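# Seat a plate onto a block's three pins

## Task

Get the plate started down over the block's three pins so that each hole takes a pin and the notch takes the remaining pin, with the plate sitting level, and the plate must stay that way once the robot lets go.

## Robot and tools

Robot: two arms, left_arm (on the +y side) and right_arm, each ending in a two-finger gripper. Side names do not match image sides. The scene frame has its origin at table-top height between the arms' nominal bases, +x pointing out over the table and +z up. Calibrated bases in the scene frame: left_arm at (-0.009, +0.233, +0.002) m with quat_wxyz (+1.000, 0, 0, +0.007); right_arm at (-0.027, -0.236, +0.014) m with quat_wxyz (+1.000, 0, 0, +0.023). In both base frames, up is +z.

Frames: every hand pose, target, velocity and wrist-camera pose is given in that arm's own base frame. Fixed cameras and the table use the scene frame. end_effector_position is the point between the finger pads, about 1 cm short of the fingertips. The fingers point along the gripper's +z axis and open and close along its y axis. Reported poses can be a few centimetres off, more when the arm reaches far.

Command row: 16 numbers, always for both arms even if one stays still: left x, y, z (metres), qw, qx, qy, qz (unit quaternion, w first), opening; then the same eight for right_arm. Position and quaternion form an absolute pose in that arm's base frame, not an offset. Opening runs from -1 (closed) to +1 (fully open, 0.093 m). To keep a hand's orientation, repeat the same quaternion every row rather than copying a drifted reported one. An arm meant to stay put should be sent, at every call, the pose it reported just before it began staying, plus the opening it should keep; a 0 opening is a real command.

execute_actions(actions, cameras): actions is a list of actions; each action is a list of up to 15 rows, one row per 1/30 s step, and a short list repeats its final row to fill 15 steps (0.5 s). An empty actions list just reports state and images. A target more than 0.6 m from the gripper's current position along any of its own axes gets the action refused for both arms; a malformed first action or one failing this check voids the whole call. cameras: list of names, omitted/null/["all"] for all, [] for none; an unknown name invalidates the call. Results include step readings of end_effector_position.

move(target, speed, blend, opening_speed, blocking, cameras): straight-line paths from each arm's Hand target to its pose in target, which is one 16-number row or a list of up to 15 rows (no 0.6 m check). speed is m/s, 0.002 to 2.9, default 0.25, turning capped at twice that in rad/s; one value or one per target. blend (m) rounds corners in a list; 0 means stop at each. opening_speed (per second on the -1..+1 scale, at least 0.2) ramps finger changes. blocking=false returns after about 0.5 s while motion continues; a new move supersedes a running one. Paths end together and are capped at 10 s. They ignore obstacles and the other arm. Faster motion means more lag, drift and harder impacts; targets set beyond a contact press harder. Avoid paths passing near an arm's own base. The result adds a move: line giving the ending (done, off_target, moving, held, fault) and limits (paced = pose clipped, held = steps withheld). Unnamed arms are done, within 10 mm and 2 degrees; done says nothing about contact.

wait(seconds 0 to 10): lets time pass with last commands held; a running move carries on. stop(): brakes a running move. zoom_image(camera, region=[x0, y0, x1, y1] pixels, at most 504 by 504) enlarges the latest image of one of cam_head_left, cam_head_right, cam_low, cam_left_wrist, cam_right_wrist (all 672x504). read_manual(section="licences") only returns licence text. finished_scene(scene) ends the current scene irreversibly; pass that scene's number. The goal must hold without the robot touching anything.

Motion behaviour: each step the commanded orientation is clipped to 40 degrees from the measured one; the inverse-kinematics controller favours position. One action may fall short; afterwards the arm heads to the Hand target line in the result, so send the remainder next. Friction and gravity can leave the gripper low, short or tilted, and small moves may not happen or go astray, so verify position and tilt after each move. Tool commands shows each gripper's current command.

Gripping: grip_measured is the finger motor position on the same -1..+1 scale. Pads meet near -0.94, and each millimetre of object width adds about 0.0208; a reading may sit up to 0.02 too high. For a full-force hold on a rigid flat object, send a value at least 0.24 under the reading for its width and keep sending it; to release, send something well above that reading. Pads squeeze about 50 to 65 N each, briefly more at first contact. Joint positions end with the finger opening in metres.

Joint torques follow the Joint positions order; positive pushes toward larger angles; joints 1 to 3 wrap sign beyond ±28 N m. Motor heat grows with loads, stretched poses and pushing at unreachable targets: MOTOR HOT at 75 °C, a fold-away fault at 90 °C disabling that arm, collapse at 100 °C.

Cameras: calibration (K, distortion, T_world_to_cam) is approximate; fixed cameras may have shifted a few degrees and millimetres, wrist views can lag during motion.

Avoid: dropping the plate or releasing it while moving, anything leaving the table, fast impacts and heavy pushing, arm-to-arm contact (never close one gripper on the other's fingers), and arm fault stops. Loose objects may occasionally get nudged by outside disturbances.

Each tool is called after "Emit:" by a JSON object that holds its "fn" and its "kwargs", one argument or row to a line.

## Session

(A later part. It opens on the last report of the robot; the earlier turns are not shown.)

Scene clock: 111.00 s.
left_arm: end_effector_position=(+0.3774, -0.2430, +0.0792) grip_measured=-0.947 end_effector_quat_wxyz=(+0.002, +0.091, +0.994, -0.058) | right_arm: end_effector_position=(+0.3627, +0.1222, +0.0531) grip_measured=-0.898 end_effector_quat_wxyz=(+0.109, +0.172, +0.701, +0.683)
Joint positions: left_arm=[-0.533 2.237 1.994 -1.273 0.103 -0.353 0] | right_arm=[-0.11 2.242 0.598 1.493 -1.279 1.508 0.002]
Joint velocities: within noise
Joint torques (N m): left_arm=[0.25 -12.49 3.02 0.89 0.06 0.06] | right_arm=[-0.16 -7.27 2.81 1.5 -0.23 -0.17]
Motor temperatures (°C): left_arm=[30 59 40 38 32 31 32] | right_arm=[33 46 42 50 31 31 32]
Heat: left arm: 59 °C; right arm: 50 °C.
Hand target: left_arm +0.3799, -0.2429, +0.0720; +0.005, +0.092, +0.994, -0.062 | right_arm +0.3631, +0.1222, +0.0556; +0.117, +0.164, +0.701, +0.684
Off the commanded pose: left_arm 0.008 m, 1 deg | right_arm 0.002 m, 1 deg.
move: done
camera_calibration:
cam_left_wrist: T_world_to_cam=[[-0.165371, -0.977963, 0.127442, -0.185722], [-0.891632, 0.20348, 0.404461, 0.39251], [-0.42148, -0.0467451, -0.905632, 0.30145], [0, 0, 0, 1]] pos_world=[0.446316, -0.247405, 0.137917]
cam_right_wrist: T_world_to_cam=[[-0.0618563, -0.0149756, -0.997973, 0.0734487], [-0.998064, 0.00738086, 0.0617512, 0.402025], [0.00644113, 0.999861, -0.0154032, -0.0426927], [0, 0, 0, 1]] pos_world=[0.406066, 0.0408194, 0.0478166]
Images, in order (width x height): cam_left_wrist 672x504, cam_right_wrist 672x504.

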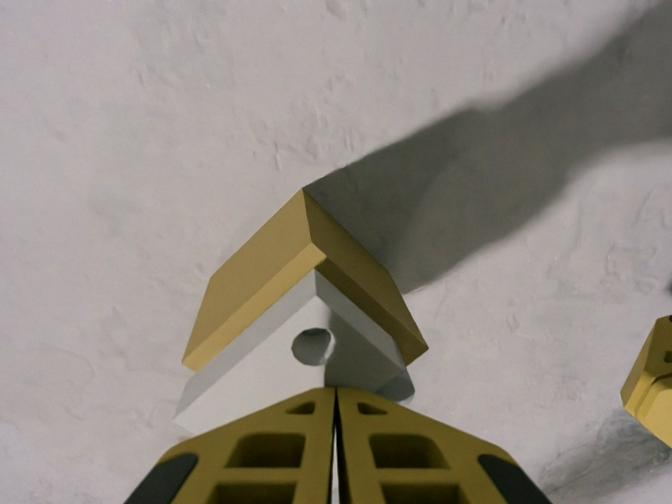

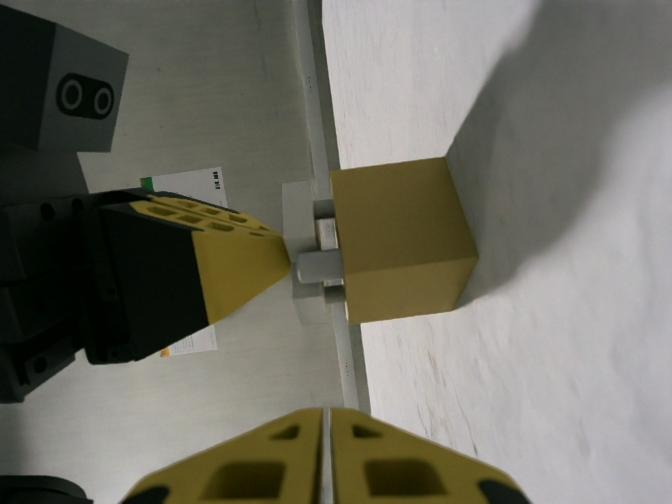

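Emit:
{"fn": "move", "kwargs": {
  "target": [0.3803, -0.2432, 0.0640, 0.0055, 0.0926, 0.9940, -0.0620, -0.95, 0.3631, 0.1222, 0.0556, 0.117, 0.164, 0.701, 0.684, -0.9],
  "speed": 0.05,
  "cameras": ["cam_left_wrist", "cam_right_wrist"]
}}

Emit:
{"fn": "zoom_image", "kwargs": {
  "camera": "cam_right_wrist",
  "region": [220, 150, 380, 330]
}}

Scene clock: 111.80 s.
left_arm: end_effector_position=(+0.3774, -0.2430, +0.0790) grip_measured=-0.947 end_effector_quat_wxyz=(+0.008, +0.091, +0.994, -0.061) | right_arm: end_effector_position=(+0.3627, +0.1222, +0.0531) grip_measured=-0.898 end_effector_quat_wxyz=(+0.109, +0.172, +0.701, +0.683)
Joint positions: left_arm=[-0.533 2.224 1.971 -1.252 0.103 -0.353 0] | right_arm=[-0.11 2.242 0.598 1.493 -1.279 1.508 0.002]
Joint velocities: within noise
Joint torques (N m): left_arm=[0.28 -11.03 2.63 0.96 0.07 0.07] | right_arm=[-0.14 -7.27 2.85 1.49 -0.22 -0.17]
Motor temperatures (°C): left_arm=[30 59 39 38 32 31 32] | right_arm=[33 46 42 50 31 31 32]
Heat: left arm: 59 °C; right arm: 50 °C.
Hand target: left_arm +0.3800, -0.2429, +0.0644; +0.005, +0.092, +0.994, -0.062 | right_arm +0.3631, +0.1222, +0.0556; +0.117, +0.164, +0.701, +0.684
Off the commanded pose: left_arm 0.015 m, 0 deg | right_arm 0.002 m, 1 deg.
move: off_target (left_arm)
camera_calibration:
cam_left_wrist: T_world_to_cam=[[-0.166622, -0.977198, 0.131609, -0.185338], [-0.895735, 0.205807, 0.394083, 0.395491], [-0.412183, -0.0522241, -0.909603, 0.296817], [0, 0, 0, 1]] pos_world=[0.445717, -0.247006, 0.138522]
cam_right_wrist: T_world_to_cam=[[-0.0618563, -0.0149756, -0.997973, 0.0734487], [-0.998064, 0.00738086, 0.0617512, 0.402025], [0.00644113, 0.999861, -0.0154032, -0.0426927], [0, 0, 0, 1]] pos_world=[0.406066, 0.0408194, 0.0478166]
Images, in order (width x height): cam_left_wrist 672x504, cam_right_wrist 672x504.

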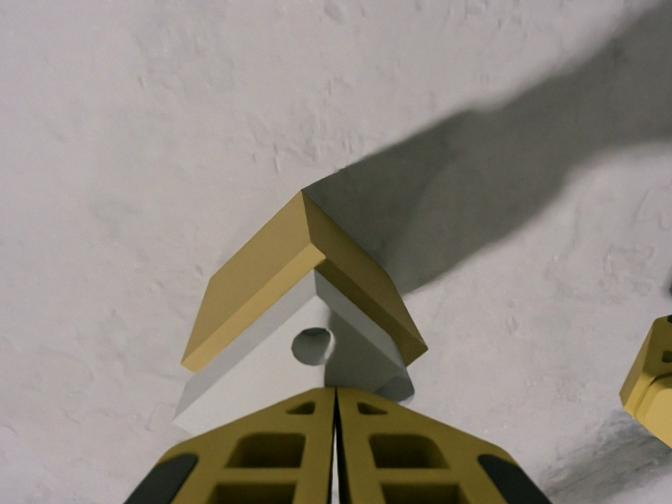

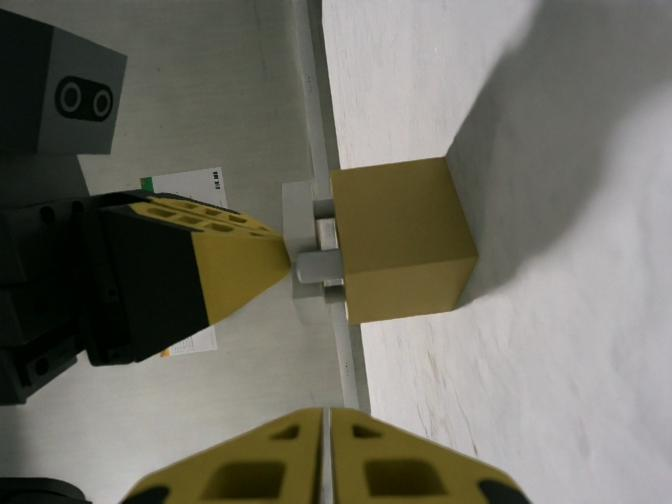

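Scaled by 2.800 from the camera's 672x504 image, which has a finer 960x720 frame.

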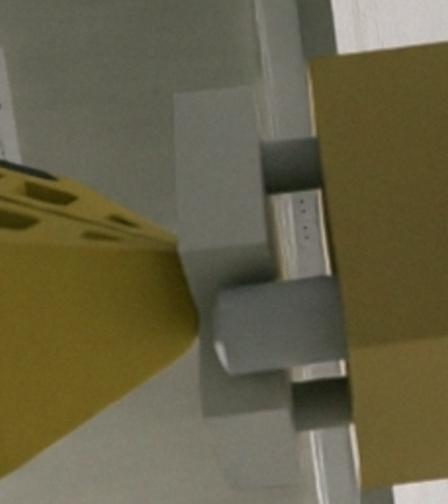

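Emit:
{"fn": "move", "kwargs": {
  "target": [0.3806, -0.2433, 0.0520, 0.0055, 0.0926, 0.9940, -0.0620, -0.95, 0.3631, 0.1222, 0.0556, 0.117, 0.164, 0.701, 0.684, -0.9],
  "speed": 0.06,
  "cameras": ["cam_left_wrist", "cam_right_wrist"]
}}

Emit:
{"fn": "zoom_image", "kwargs": {
  "camera": "cam_right_wrist",
  "region": [220, 150, 380, 330]
}}

Scene clock: 112.67 s.
left_arm: end_effector_position=(+0.3772, -0.2436, +0.0781) grip_measured=-0.947 end_effector_quat_wxyz=(+0.014, +0.091, +0.993, -0.068) | right_arm: end_effector_position=(+0.3627, +0.1222, +0.0531) grip_measured=-0.898 end_effector_quat_wxyz=(+0.109, +0.172, +0.701, +0.683)
Joint positions: left_arm=[-0.532 2.204 1.934 -1.217 0.11 -0.353 0] | right_arm=[-0.11 2.242 0.598 1.493 -1.279 1.508 0.002]
Joint velocities: within noise
Joint torques (N m): left_arm=[0.18 -8.92 2.18 1.09 0 0.07] | right_arm=[-0.16 -7.28 2.82 1.5 -0.23 -0.18]
Motor temperatures (°C): left_arm=[30 58 39 38 32 31 32] | right_arm=[33 46 42 50 31 31 32]
Heat: left arm: 58 °C; right arm: 50 °C.
Hand target: left_arm +0.3794, -0.2426, +0.0528; +0.005, +0.093, +0.994, -0.062 | right_arm +0.3631, +0.1222, +0.0556; +0.117, +0.164, +0.701, +0.684
Off the commanded pose: left_arm 0.026 m, 1 deg | right_arm 0.002 m, 1 deg.
move: off_target (left_arm)
camera_calibration:
cam_left_wrist: T_world_to_cam=[[-0.167617, -0.975259, 0.144132, -0.18601], [-0.900371, 0.210987, 0.380548, 0.399837], [-0.401542, -0.0659861, -0.91346, 0.288872], [0, 0, 0, 1]] pos_world=[0.444818, -0.246707, 0.138526]
cam_right_wrist: T_world_to_cam=[[-0.0618563, -0.0149756, -0.997973, 0.0734487], [-0.998064, 0.00738086, 0.0617512, 0.402025], [0.00644113, 0.999861, -0.0154032, -0.0426927], [0, 0, 0, 1]] pos_world=[0.406066, 0.0408194, 0.0478166]
Images, in order (width x height): cam_left_wrist 672x504, cam_right_wrist 672x504.

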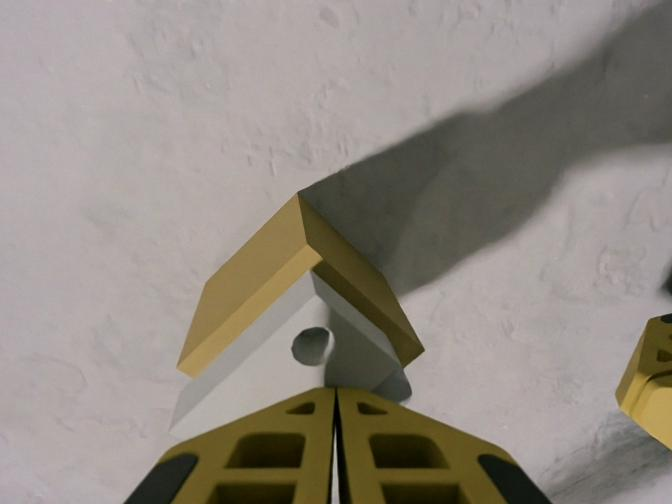

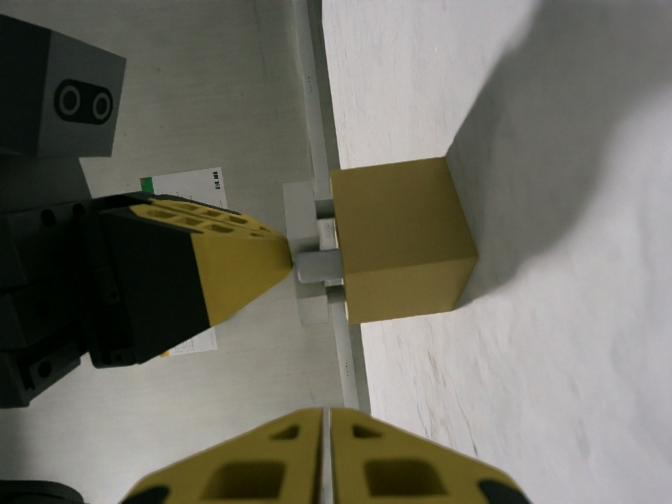

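Scaled by 2.800 from the camera's 672x504 image, which has a finer 960x720 frame.

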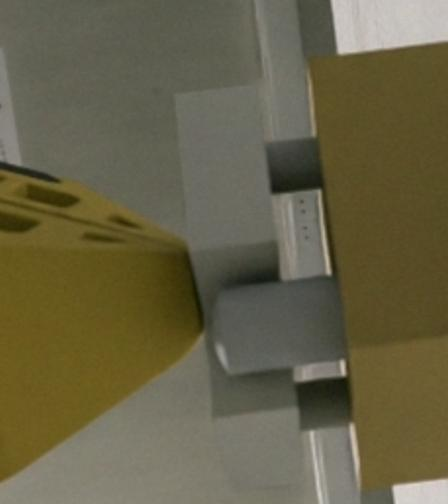

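Emit:
{"fn": "zoom_image", "kwargs": {
  "camera": "cam_right_wrist",
  "region": [275, 170, 355, 230]
}}

Emit:
{"fn": "zoom_image", "kwargs": {
  "camera": "cam_right_wrist",
  "region": [285, 235, 365, 335]
}}

Scaled by 6.300 from the camera's 672x504 image, which has a finer 960x720 frame.

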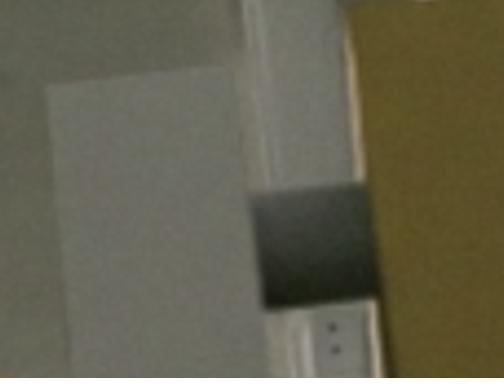

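Scaled by 5.040 from the camera's 672x504 image, which has a finer 960x720 frame.

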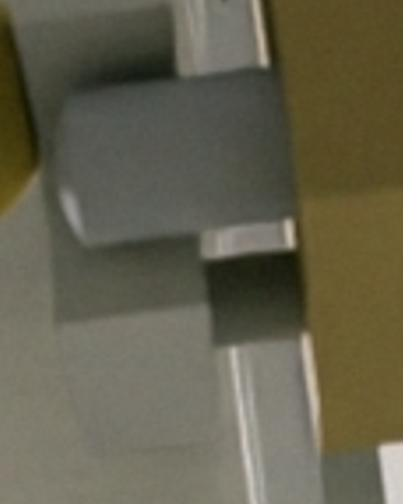

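Emit:
{"fn": "move", "kwargs": {
  "target": [0.3810, -0.2433, 0.0440, 0.0055, 0.0926, 0.9940, -0.0620, -0.95, 0.3631, 0.1222, 0.0556, 0.117, 0.164, 0.701, 0.684, -0.9],
  "speed": 0.05,
  "cameras": ["cam_left_wrist", "cam_right_wrist"]
}}

Emit:
{"fn": "zoom_image", "kwargs": {
  "camera": "cam_right_wrist",
  "region": [220, 150, 380, 330]
}}

Scene clock: 114.17 s.
left_arm: end_effector_position=(+0.3771, -0.2437, +0.0777) grip_measured=-0.947 end_effector_quat_wxyz=(+0.019, +0.092, +0.993, -0.071) | right_arm: end_effector_position=(+0.3627, +0.1222, +0.0531) grip_measured=-0.898 end_effector_quat_wxyz=(+0.109, +0.172, +0.701, +0.683)
Joint positions: left_arm=[-0.532 2.192 1.912 -1.195 0.111 -0.353 0] | right_arm=[-0.11 2.242 0.598 1.493 -1.279 1.508 0.002]
Joint velocities: within noise
Joint torques (N m): left_arm=[0.18 -7.51 1.95 1.22 0 0.07] | right_arm=[-0.14 -7.28 2.82 1.5 -0.22 -0.17]
Motor temperatures (°C): left_arm=[30 58 39 38 32 31 32] | right_arm=[33 46 42 50 31 31 32]
Heat: left arm: 58 °C; right arm: 50 °C.
Hand target: left_arm +0.3790, -0.2421, +0.0452; +0.005, +0.092, +0.994, -0.062 | right_arm +0.3631, +0.1222, +0.0556; +0.117, +0.164, +0.701, +0.684
Off the commanded pose: left_arm 0.034 m, 2 deg | right_arm 0.002 m, 1 deg.
move: off_target (left_arm)
camera_calibration:
cam_left_wrist: T_world_to_cam=[[-0.16873, -0.974276, 0.149389, -0.185727], [-0.903684, 0.213425, 0.371221, 0.402539], [-0.393555, -0.072364, -0.916449, 0.284048], [0, 0, 0, 1]] pos_world=[0.444219, -0.246307, 0.13863]
cam_right_wrist: T_world_to_cam=[[-0.0618563, -0.0149756, -0.997973, 0.0734487], [-0.998064, 0.00738086, 0.0617512, 0.402025], [0.00644113, 0.999861, -0.0154032, -0.0426927], [0, 0, 0, 1]] pos_world=[0.406066, 0.0408194, 0.0478166]
Images, in order (width x height): cam_left_wrist 672x504, cam_right_wrist 672x504.

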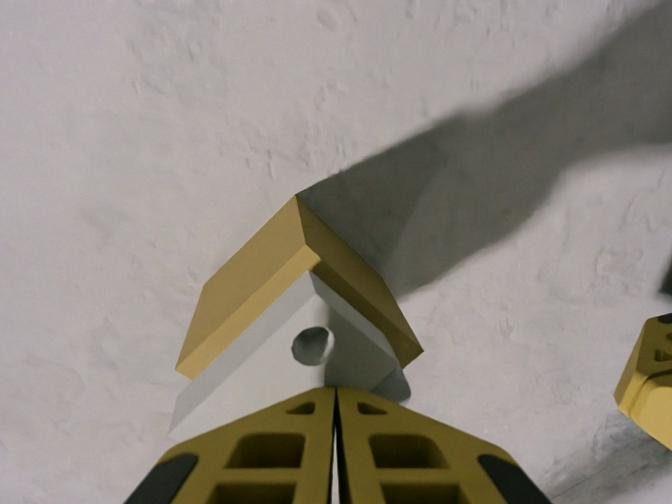

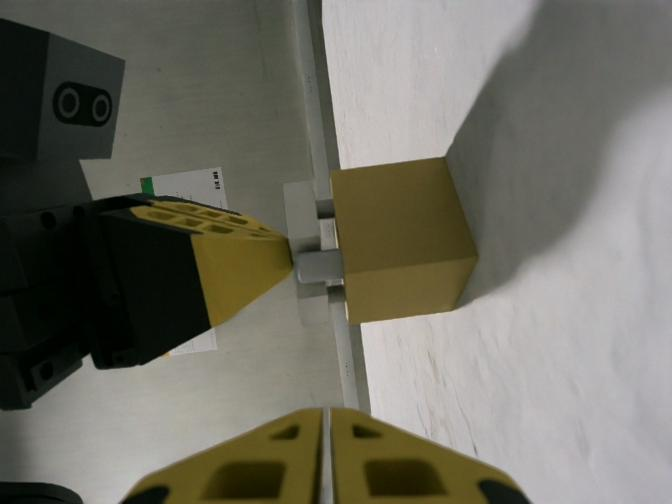

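Scaled by 2.800 from the camera's 672x504 image, which has a finer 960x720 frame.

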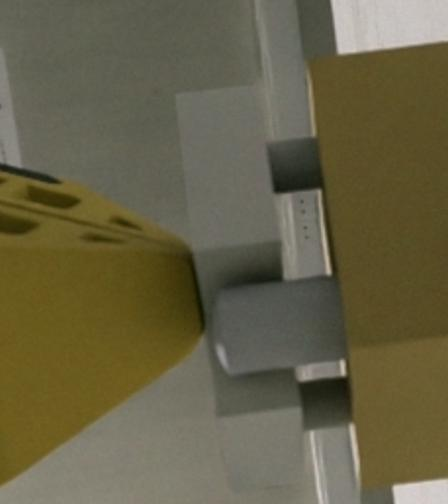

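Emit:
{"fn": "zoom_image", "kwargs": {
  "camera": "cam_right_wrist",
  "region": [275, 170, 355, 230]
}}

Emit:
{"fn": "zoom_image", "kwargs": {
  "camera": "cam_right_wrist",
  "region": [285, 235, 365, 335]
}}

Scaled by 6.300 from the camera's 672x504 image, which has a finer 960x720 frame.

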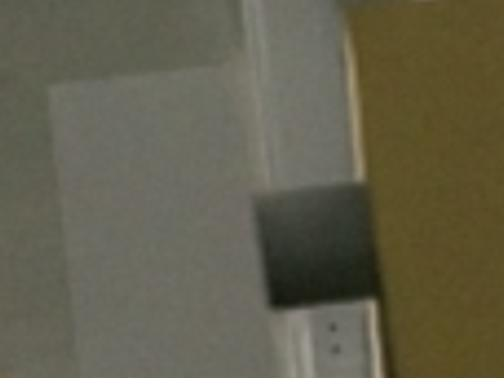

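Scaled by 5.040 from the camera's 672x504 image, which has a finer 960x720 frame.

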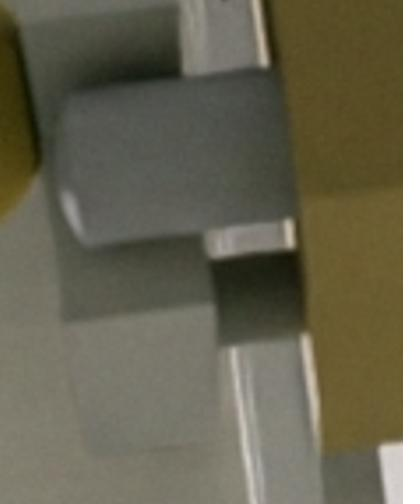

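Emit:
{"fn": "move", "kwargs": {
  "target": [
    [0.3810, -0.2433, 0.0830, 0.0055, 0.0926, 0.9940, -0.0620, -0.95, 0.3631, 0.1222, 0.0556, 0.117, 0.164, 0.701, 0.684, -0.9],
    [0.3860, -0.2442, 0.0840, 0.0055, 0.0926, 0.9940, -0.0620, -0.95, 0.3631, 0.1222, 0.0556, 0.117, 0.164, 0.701, 0.684, -0.9]
  ],
  "speed": 0.06,
  "cameras": ["cam_left_wrist", "cam_right_wrist"]
}}

Emit:
{"fn": "zoom_image", "kwargs": {
  "camera": "cam_right_wrist",
  "region": [220, 150, 380, 330]
}}

Scene clock: 116.17 s.
left_arm: end_effector_position=(+0.3805, -0.2456, +0.0823) grip_measured=-0.947 end_effector_quat_wxyz=(+0.002, +0.092, +0.994, -0.063) | right_arm: end_effector_position=(+0.3627, +0.1222, +0.0531) grip_measured=-0.898 end_effector_quat_wxyz=(+0.109, +0.172, +0.701, +0.683)
Joint positions: left_arm=[-0.532 2.253 2.033 -1.293 0.111 -0.351 0] | right_arm=[-0.11 2.242 0.598 1.493 -1.279 1.508 0.002]
Joint velocities: within noise
Joint torques (N m): left_arm=[0.55 -11.69 7.01 0.48 -0.02 0.08] | right_arm=[-0.16 -7.28 2.86 1.5 -0.23 -0.17]
Motor temperatures (°C): left_arm=[30 58 39 38 32 31 31] | right_arm=[33 46 42 50 31 31 32]
Heat: left arm: 58 °C; right arm: 50 °C.
Hand target: left_arm +0.3859, -0.2441, +0.0840; +0.006, +0.093, +0.994, -0.062 | right_arm +0.3631, +0.1222, +0.0556; +0.117, +0.164, +0.701, +0.684
Off the commanded pose: left_arm 0.006 m, 0 deg | right_arm 0.002 m, 1 deg.
move: done
camera_calibration:
cam_left_wrist: T_world_to_cam=[[-0.166694, -0.976579, 0.136039, -0.188013], [-0.89068, 0.208322, 0.404092, 0.395391], [-0.422968, -0.0538073, -0.904546, 0.304255], [0, 0, 0, 1]] pos_world=[0.449516, -0.249607, 0.141015]
cam_right_wrist: T_world_to_cam=[[-0.0618563, -0.0149756, -0.997973, 0.0734487], [-0.998064, 0.00738086, 0.0617512, 0.402025], [0.00644113, 0.999861, -0.0154032, -0.0426927], [0, 0, 0, 1]] pos_world=[0.406066, 0.0408194, 0.0478166]
Images, in order (width x height): cam_left_wrist 672x504, cam_right_wrist 672x504.

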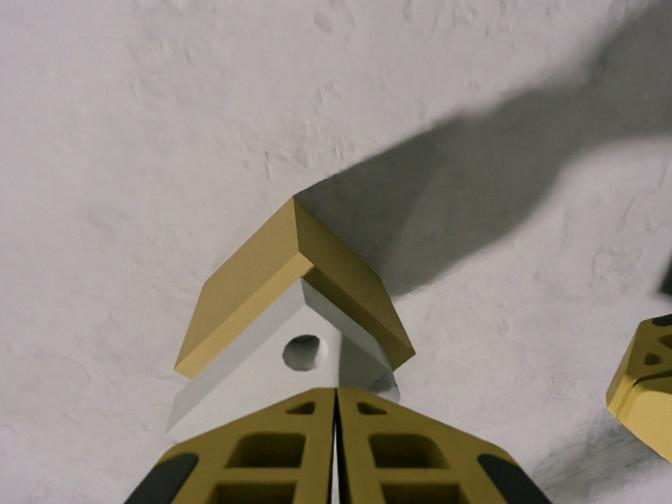

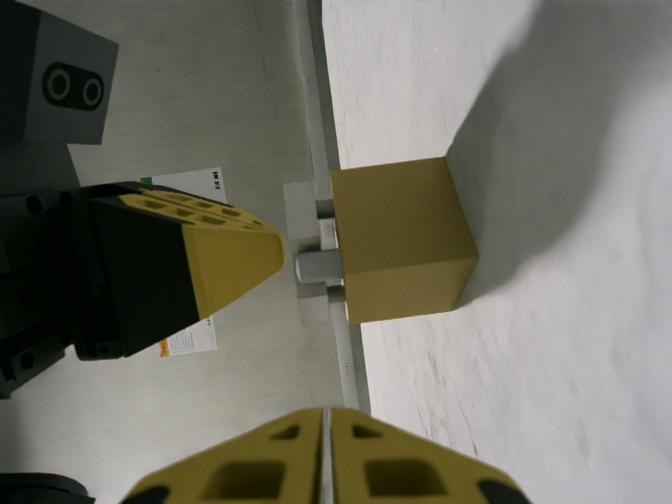

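Scaled by 2.800 from the camera's 672x504 image, which has a finer 960x720 frame.

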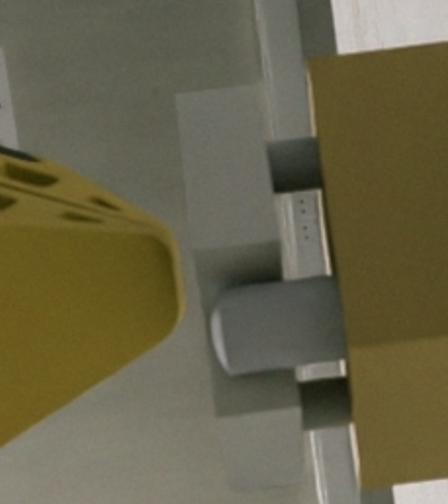

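Emit:
{"fn": "move", "kwargs": {
  "target": [0.3860, -0.2432, 0.0440, 0.0055, 0.0926, 0.9940, -0.0620, -0.95, 0.3631, 0.1222, 0.0556, 0.117, 0.164, 0.701, 0.684, -0.9],
  "speed": 0.05,
  "cameras": ["cam_left_wrist", "cam_right_wrist"]
}}

Emit:
{"fn": "zoom_image", "kwargs": {
  "camera": "cam_right_wrist",
  "region": [220, 150, 380, 330]
}}

Scene clock: 117.47 s.
left_arm: end_effector_position=(+0.3821, -0.2471, +0.0774) grip_measured=-0.947 end_effector_quat_wxyz=(+0.019, +0.092, +0.993, -0.077) | right_arm: end_effector_position=(+0.3627, +0.1222, +0.0531) grip_measured=-0.898 end_effector_quat_wxyz=(+0.109, +0.172, +0.701, +0.683)
Joint positions: left_arm=[-0.528 2.214 1.945 -1.202 0.124 -0.349 0] | right_arm=[-0.11 2.242 0.598 1.493 -1.279 1.508 0.002]
Joint velocities: within noise
Joint torques (N m): left_arm=[0.32 -7.98 1.92 1.15 -0.13 0.08] | right_arm=[-0.13 -7.31 2.85 1.51 -0.22 -0.17]
Motor temperatures (°C): left_arm=[30 57 39 38 32 31 31] | right_arm=[33 46 42 50 31 31 32]
Heat: left arm: 57 °C; right arm: 50 °C.
Hand target: left_arm +0.3841, -0.2421, +0.0452; +0.005, +0.093, +0.994, -0.062 | right_arm +0.3631, +0.1222, +0.0556; +0.117, +0.164, +0.701, +0.684
Off the commanded pose: left_arm 0.034 m, 2 deg | right_arm 0.003 m, 1 deg.
move: off_target (left_arm)
camera_calibration:
cam_left_wrist: T_world_to_cam=[[-0.170373, -0.971833, 0.162829, -0.188064], [-0.902713, 0.220186, 0.369631, 0.409326], [-0.395072, -0.0840126, -0.9148, 0.283128], [0, 0, 0, 1]] pos_world=[0.449319, -0.249109, 0.138328]
cam_right_wrist: T_world_to_cam=[[-0.0622655, -0.0148837, -0.997949, 0.0735095], [-0.998039, 0.00738302, 0.062161, 0.402001], [0.00644269, 0.999862, -0.0153143, -0.0426993], [0, 0, 0, 1]] pos_world=[0.406065, 0.0408195, 0.047716]
Images, in order (width x height): cam_left_wrist 672x504, cam_right_wrist 672x504.

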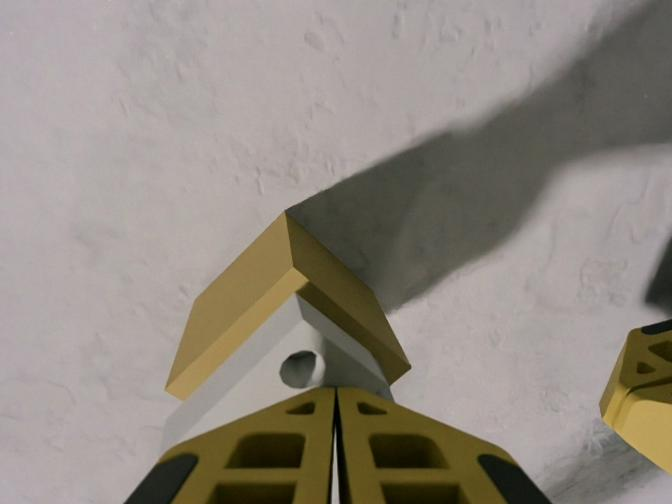

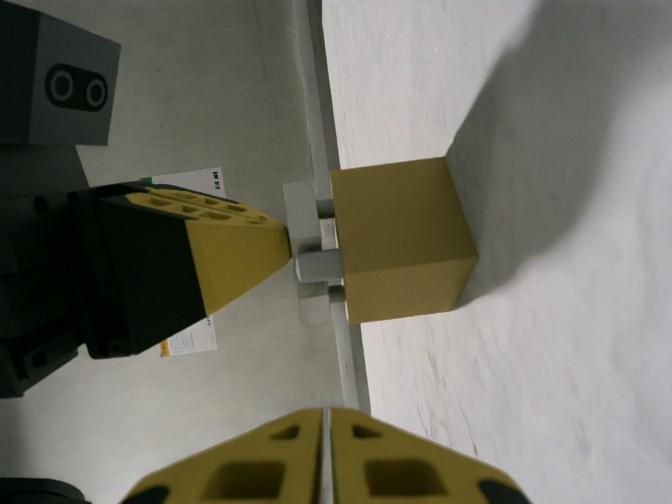

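Scaled by 2.800 from the camera's 672x504 image, which has a finer 960x720 frame.

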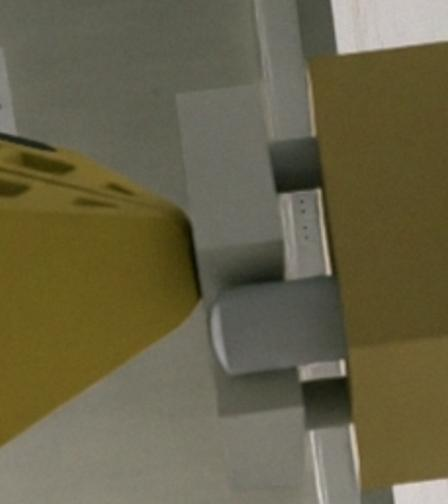

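Emit:
{"fn": "move", "kwargs": {
  "target": [
    [0.3850, -0.2420, 0.0830, 0.0055, 0.0926, 0.9940, -0.0620, -0.95, 0.3631, 0.1222, 0.0556, 0.117, 0.164, 0.701, 0.684, -0.9],
    [0.3850, -0.2385, 0.0840, 0.0055, 0.0926, 0.9940, -0.0620, -0.95, 0.3631, 0.1222, 0.0556, 0.117, 0.164, 0.701, 0.684, -0.9]
  ],
  "speed": 0.06,
  "cameras": ["cam_left_wrist", "cam_right_wrist"]
}}

Emit:
{"fn": "zoom_image", "kwargs": {
  "camera": "cam_right_wrist",
  "region": [220, 150, 380, 330]
}}

Scene clock: 118.83 s.
left_arm: end_effector_position=(+0.3795, -0.2404, +0.0803) grip_measured=-0.947 end_effector_quat_wxyz=(-0.002, +0.091, +0.994, -0.065) | right_arm: end_effector_position=(+0.3627, +0.1222, +0.0531) grip_measured=-0.898 end_effector_quat_wxyz=(+0.109, +0.172, +0.701, +0.683)
Joint positions: left_arm=[-0.52 2.241 2.004 -1.282 0.12 -0.341 0] | right_arm=[-0.11 2.242 0.598 1.493 -1.279 1.508 0.002]
Joint velocities: within noise
Joint torques (N m): left_arm=[0.31 -12.11 6.95 0.46 -0.1 0.06] | right_arm=[-0.12 -7.28 2.85 1.5 -0.22 -0.17]
Motor temperatures (°C): left_arm=[30 57 40 38 32 31 31] | right_arm=[33 46 42 50 31 31 32]
Heat: left arm: 57 °C; right arm: 50 °C.
Hand target: left_arm +0.3849, -0.2384, +0.0840; +0.006, +0.092, +0.994, -0.062 | right_arm +0.3631, +0.1222, +0.0556; +0.117, +0.164, +0.701, +0.684
Off the commanded pose: left_arm 0.007 m, 1 deg | right_arm 0.003 m, 1 deg.
move: done
camera_calibration:
cam_left_wrist: T_world_to_cam=[[-0.163398, -0.976251, 0.142247, -0.184532], [-0.887945, 0.208364, 0.410045, 0.392789], [-0.429947, -0.0593071, -0.900904, 0.303276], [0, 0, 0, 1]] pos_world=[0.449015, -0.244006, 0.138411]
cam_right_wrist: T_world_to_cam=[[-0.0622655, -0.0148837, -0.997949, 0.0735095], [-0.998039, 0.00738302, 0.062161, 0.402001], [0.00644269, 0.999862, -0.0153143, -0.0426993], [0, 0, 0, 1]] pos_world=[0.406065, 0.0408195, 0.047716]
Images, in order (width x height): cam_left_wrist 672x504, cam_right_wrist 672x504.

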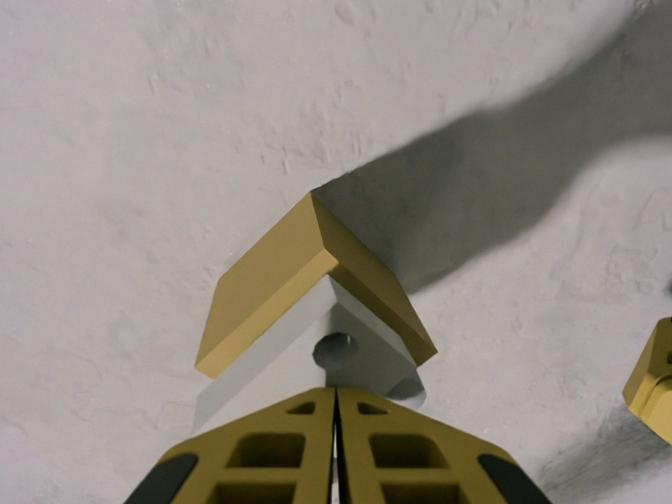

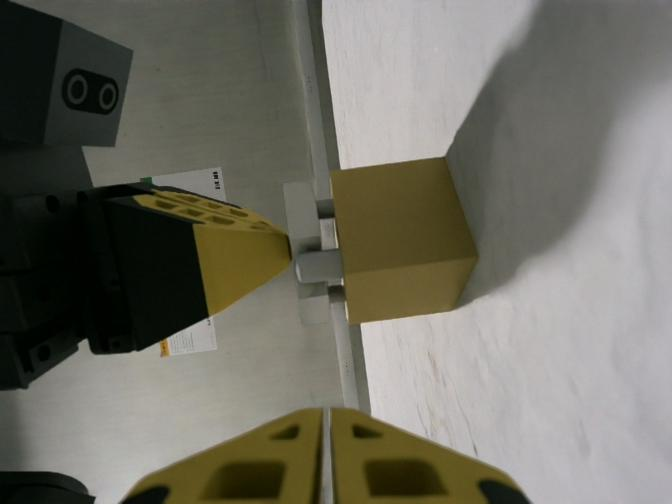

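Scaled by 2.800 from the camera's 672x504 image, which has a finer 960x720 frame.

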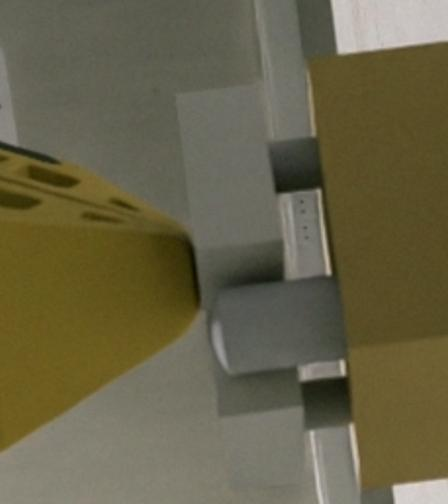

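Emit:
{"fn": "move", "kwargs": {
  "target": [0.3850, -0.2440, 0.0840, 0.0055, 0.0926, 0.9940, -0.0620, -0.95, 0.3631, 0.1222, 0.0556, 0.117, 0.164, 0.701, 0.684, -0.9],
  "speed": 0.06,
  "cameras": ["cam_left_wrist"]
}}

Scene clock: 119.80 s.
left_arm: end_effector_position=(+0.3819, -0.2417, +0.0824) grip_measured=-0.947 end_effector_quat_wxyz=(+0.001, +0.091, +0.994, -0.066) | right_arm: end_effector_position=(+0.3627, +0.1222, +0.0531) grip_measured=-0.898 end_effector_quat_wxyz=(+0.109, +0.172, +0.701, +0.683)
Joint positions: left_arm=[-0.52 2.249 2.025 -1.29 0.12 -0.341 0] | right_arm=[-0.11 2.242 0.598 1.493 -1.279 1.508 0.002]
Joint velocities: within noise
Joint torques (N m): left_arm=[-0.57 -11.64 7.02 0.47 -0.08 -0.02] | right_arm=[-0.13 -7.28 2.85 1.5 -0.23 -0.17]
Motor temperatures (°C): left_arm=[30 57 40 38 32 31 31] | right_arm=[33 46 42 50 31 31 32]
Heat: left arm: 57 °C; right arm: 50 °C.
Hand target: left_arm +0.3849, -0.2439, +0.0840; +0.006, +0.092, +0.994, -0.062 | right_arm +0.3631, +0.1222, +0.0556; +0.117, +0.164, +0.701, +0.684
Off the commanded pose: left_arm 0.004 m, 1 deg | right_arm 0.003 m, 1 deg.
move: done
camera_calibration:
cam_left_wrist: T_world_to_cam=[[-0.164054, -0.975928, 0.143701, -0.185448], [-0.889931, 0.209269, 0.405253, 0.39565], [-0.42557, -0.061401, -0.90284, 0.304154], [0, 0, 0, 1]] pos_world=[0.451116, -0.245106, 0.140913]
Images, in order (width x height): cam_left_wrist 672x504.

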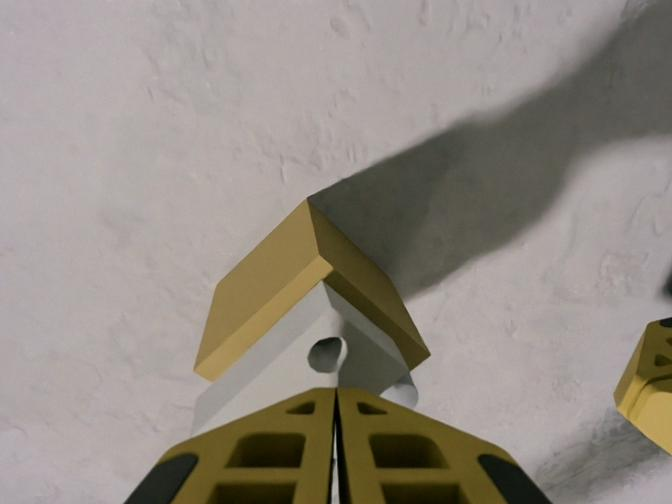

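Emit:
{"fn": "move", "kwargs": {
  "target": [0.3850, -0.2475, 0.0840, 0.0055, 0.0926, 0.9940, -0.0620, -0.95, 0.3631, 0.1222, 0.0556, 0.117, 0.164, 0.701, 0.684, -0.9],
  "speed": 0.06,
  "cameras": ["cam_left_wrist"]
}}

Scene clock: 120.63 s.
left_arm: end_effector_position=(+0.3823, -0.2448, +0.0824) grip_measured=-0.947 end_effector_quat_wxyz=(+0.001, +0.094, +0.993, -0.066) | right_arm: end_effector_position=(+0.3627, +0.1222, +0.0531) grip_measured=-0.898 end_effector_quat_wxyz=(+0.109, +0.172, +0.701, +0.683)
Joint positions: left_arm=[-0.525 2.257 2.039 -1.294 0.119 -0.341 0] | right_arm=[-0.11 2.242 0.598 1.493 -1.279 1.508 0.002]
Joint velocities: within noise
Joint torques (N m): left_arm=[-0.53 -11.69 7.06 0.48 -0.11 -0.11] | right_arm=[-0.13 -7.27 2.84 1.51 -0.23 -0.17]
Motor temperatures (°C): left_arm=[30 57 40 38 32 31 31] | right_arm=[33 46 42 50 31 31 32]
Heat: left arm: 57 °C; right arm: 50 °C.
Hand target: left_arm +0.3849, -0.2475, +0.0840; +0.006, +0.093, +0.994, -0.062 | right_arm +0.3631, +0.1222, +0.0556; +0.117, +0.164, +0.701, +0.684
Off the commanded pose: left_arm 0.004 m, 1 deg | right_arm 0.003 m, 1 deg.
move: done
camera_calibration:
cam_left_wrist: T_world_to_cam=[[-0.169778, -0.974931, 0.143819, -0.186017], [-0.889184, 0.214468, 0.404172, 0.397718], [-0.424884, -0.0592624, -0.903306, 0.304445], [0, 0, 0, 1]] pos_world=[0.451417, -0.248609, 0.141014]
Images, in order (width x height): cam_left_wrist 672x504.

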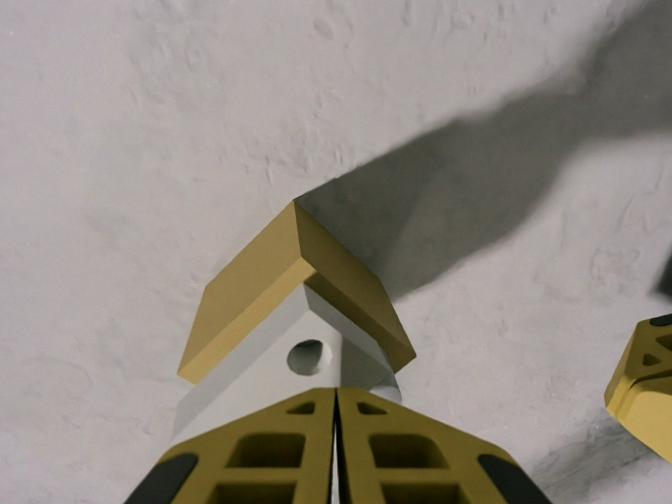

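Emit:
{"fn": "move", "kwargs": {
  "target": [0.3850, -0.2465, 0.0420, 0.0055, 0.0926, 0.9940, -0.0620, -0.95, 0.3631, 0.1222, 0.0556, 0.117, 0.164, 0.701, 0.684, -0.9],
  "speed": 0.05,
  "cameras": ["cam_left_wrist", "cam_right_wrist"]
}}

Emit:
{"fn": "zoom_image", "kwargs": {
  "camera": "cam_right_wrist",
  "region": [220, 150, 380, 330]
}}

Scene clock: 121.93 s.
left_arm: end_effector_position=(+0.3834, -0.2472, +0.0772) grip_measured=-0.947 end_effector_quat_wxyz=(+0.021, +0.095, +0.992, -0.080) | right_arm: end_effector_position=(+0.3627, +0.1222, +0.0531) grip_measured=-0.898 end_effector_quat_wxyz=(+0.109, +0.172, +0.701, +0.683)
Joint positions: left_arm=[-0.526 2.215 1.944 -1.196 0.127 -0.341 0] | right_arm=[-0.11 2.242 0.598 1.493 -1.279 1.508 0.002]
Joint velocities: within noise
Joint torques (N m): left_arm=[-0.51 -7.62 1.87 1.15 -0.17 -0.11] | right_arm=[-0.14 -7.27 2.85 1.51 -0.23 -0.17]
Motor temperatures (°C): left_arm=[30 57 40 38 32 31 31] | right_arm=[33 46 42 50 31 31 32]
Heat: left arm: 57 °C; right arm: 50 °C.
Hand target: left_arm +0.3831, -0.2453, +0.0433; +0.005, +0.093, +0.994, -0.062 | right_arm +0.3631, +0.1222, +0.0556; +0.117, +0.164, +0.701, +0.684
Off the commanded pose: left_arm 0.035 m, 3 deg | right_arm 0.003 m, 1 deg.
move: off_target (left_arm)
camera_calibration:
cam_left_wrist: T_world_to_cam=[[-0.175969, -0.970149, 0.166872, -0.185693], [-0.902849, 0.226612, 0.365391, 0.412613], [-0.392299, -0.0863631, -0.915775, 0.281846], [0, 0, 0, 1]] pos_world=[0.450419, -0.249312, 0.13833]
cam_right_wrist: T_world_to_cam=[[-0.0622655, -0.0148837, -0.997949, 0.0735095], [-0.998039, 0.00738302, 0.062161, 0.402001], [0.00644269, 0.999862, -0.0153143, -0.0426993], [0, 0, 0, 1]] pos_world=[0.406065, 0.0408195, 0.047716]
Images, in order (width x height): cam_left_wrist 672x504, cam_right_wrist 672x504.

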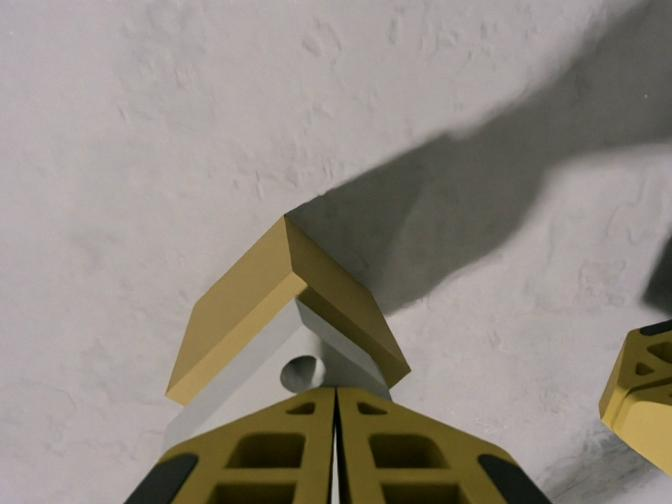

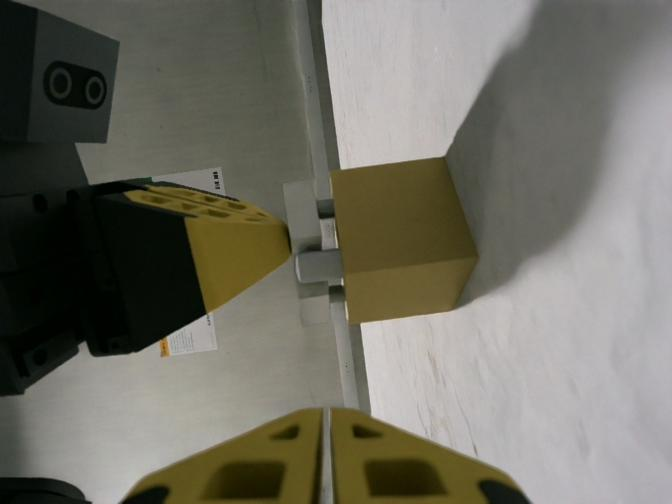

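Scaled by 2.800 from the camera's 672x504 image, which has a finer 960x720 frame.

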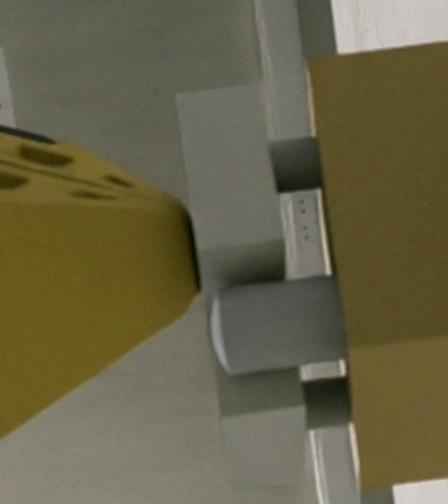

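Emit:
{"fn": "zoom_image", "kwargs": {
  "camera": "cam_right_wrist",
  "region": [275, 170, 355, 230]
}}

Emit:
{"fn": "zoom_image", "kwargs": {
  "camera": "cam_right_wrist",
  "region": [285, 235, 365, 335]
}}

Scaled by 6.300 from the camera's 672x504 image, which has a finer 960x720 frame.

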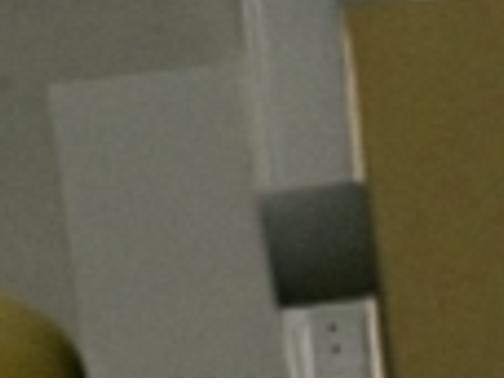

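Scaled by 5.040 from the camera's 672x504 image, which has a finer 960x720 frame.

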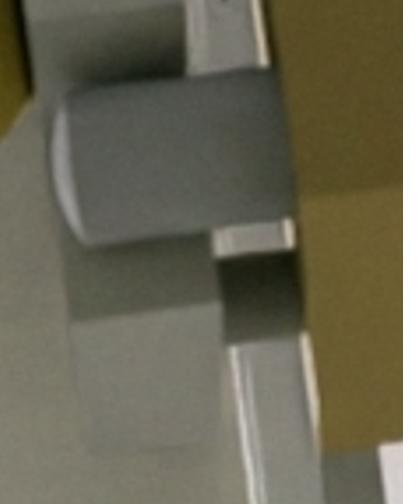

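Emit:
{"fn": "move", "kwargs": {
  "target": [
    [0.3850, -0.2450, 0.0830, 0.0055, 0.0926, 0.9940, -0.0620, -0.95, 0.3631, 0.1222, 0.0556, 0.117, 0.164, 0.701, 0.684, -0.9],
    [0.3850, -0.2395, 0.0840, 0.0055, 0.0926, 0.9940, -0.0620, -0.95, 0.3631, 0.1222, 0.0556, 0.117, 0.164, 0.701, 0.684, -0.9]
  ],
  "speed": 0.06,
  "cameras": ["cam_left_wrist", "cam_right_wrist"]
}}

Emit:
{"fn": "zoom_image", "kwargs": {
  "camera": "cam_right_wrist",
  "region": [220, 150, 380, 330]
}}

Emit:
{"fn": "zoom_image", "kwargs": {
  "camera": "cam_left_wrist",
  "region": [170, 180, 450, 430]
}}

Scene clock: 123.70 s.
left_arm: end_effector_position=(+0.3804, -0.2426, +0.0802) grip_measured=-0.947 end_effector_quat_wxyz=(-0.001, +0.092, +0.994, -0.066) | right_arm: end_effector_position=(+0.3627, +0.1222, +0.0531) grip_measured=-0.898 end_effector_quat_wxyz=(+0.109, +0.172, +0.701, +0.683)
Joint positions: left_arm=[-0.523 2.248 2.016 -1.284 0.121 -0.341 0] | right_arm=[-0.11 2.242 0.598 1.493 -1.279 1.508 0.002]
Joint velocities: within noise
Joint torques (N m): left_arm=[0.43 -12.6 6.43 0.5 -0.08 0.06] | right_arm=[-0.14 -7.25 2.85 1.5 -0.22 -0.17]
Motor temperatures (°C): left_arm=[30 57 40 38 32 31 31] | right_arm=[33 46 42 50 31 31 32]
Heat: left arm: 57 °C; right arm: 50 °C.
Hand target: left_arm +0.3850, -0.2394, +0.0840; +0.006, +0.092, +0.994, -0.062 | right_arm +0.3631, +0.1222, +0.0556; +0.117, +0.164, +0.701, +0.684
Off the commanded pose: left_arm 0.007 m, 1 deg | right_arm 0.003 m, 1 deg.
move: done
camera_calibration:
cam_left_wrist: T_world_to_cam=[[-0.16627, -0.9756, 0.143383, -0.18527], [-0.88813, 0.211343, 0.408117, 0.395], [-0.428462, -0.0594854, -0.9016, 0.302965], [0, 0, 0, 1]] pos_world=[0.449816, -0.246208, 0.138512]
cam_right_wrist: T_world_to_cam=[[-0.0622655, -0.0148837, -0.997949, 0.0735095], [-0.998039, 0.00738302, 0.062161, 0.402001], [0.00644269, 0.999862, -0.0153143, -0.0426993], [0, 0, 0, 1]] pos_world=[0.406065, 0.0408195, 0.047716]
Images, in order (width x height): cam_left_wrist 672x504, cam_right_wrist 672x504.

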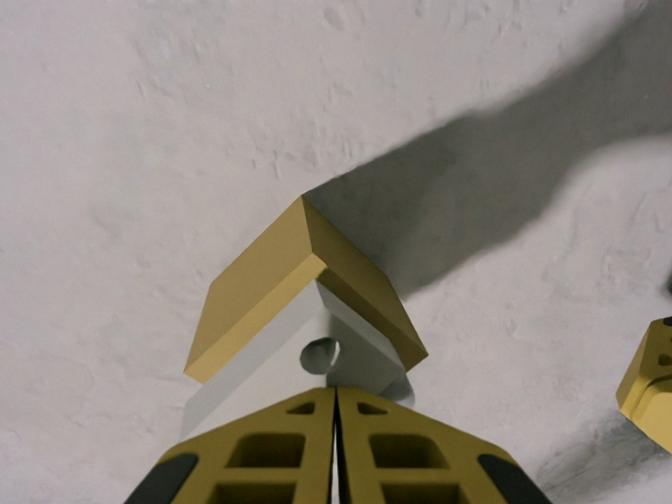

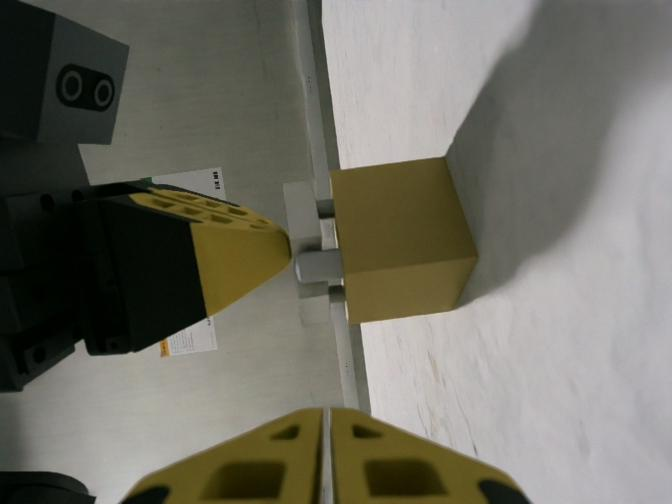

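Scaled by 2.800 from the camera's 672x504 image, which has a finer 960x720 frame.

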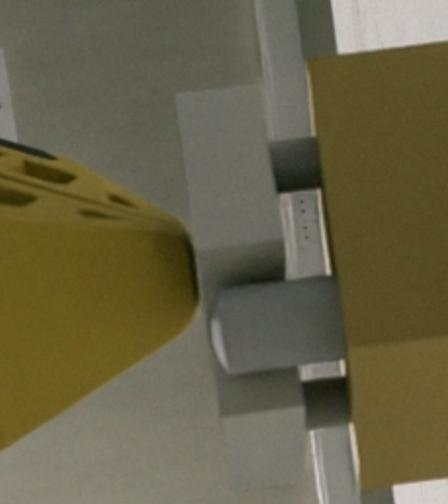

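Scaled by 1.800 from the camera's 672x504 image, which has a finer 960x720 frame.

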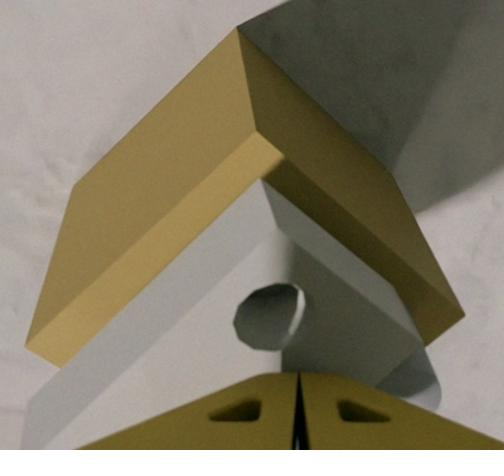

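Emit:
{"fn": "zoom_image", "kwargs": {
  "camera": "cam_left_wrist",
  "region": [270, 270, 390, 400]
}}

Scaled by 3.877 from the camera's 672x504 image, which has a finer 960x720 frame.

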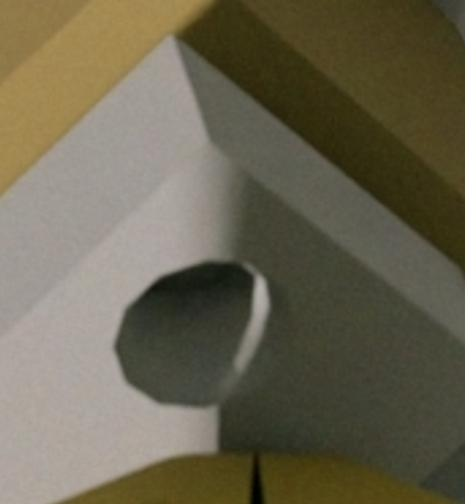

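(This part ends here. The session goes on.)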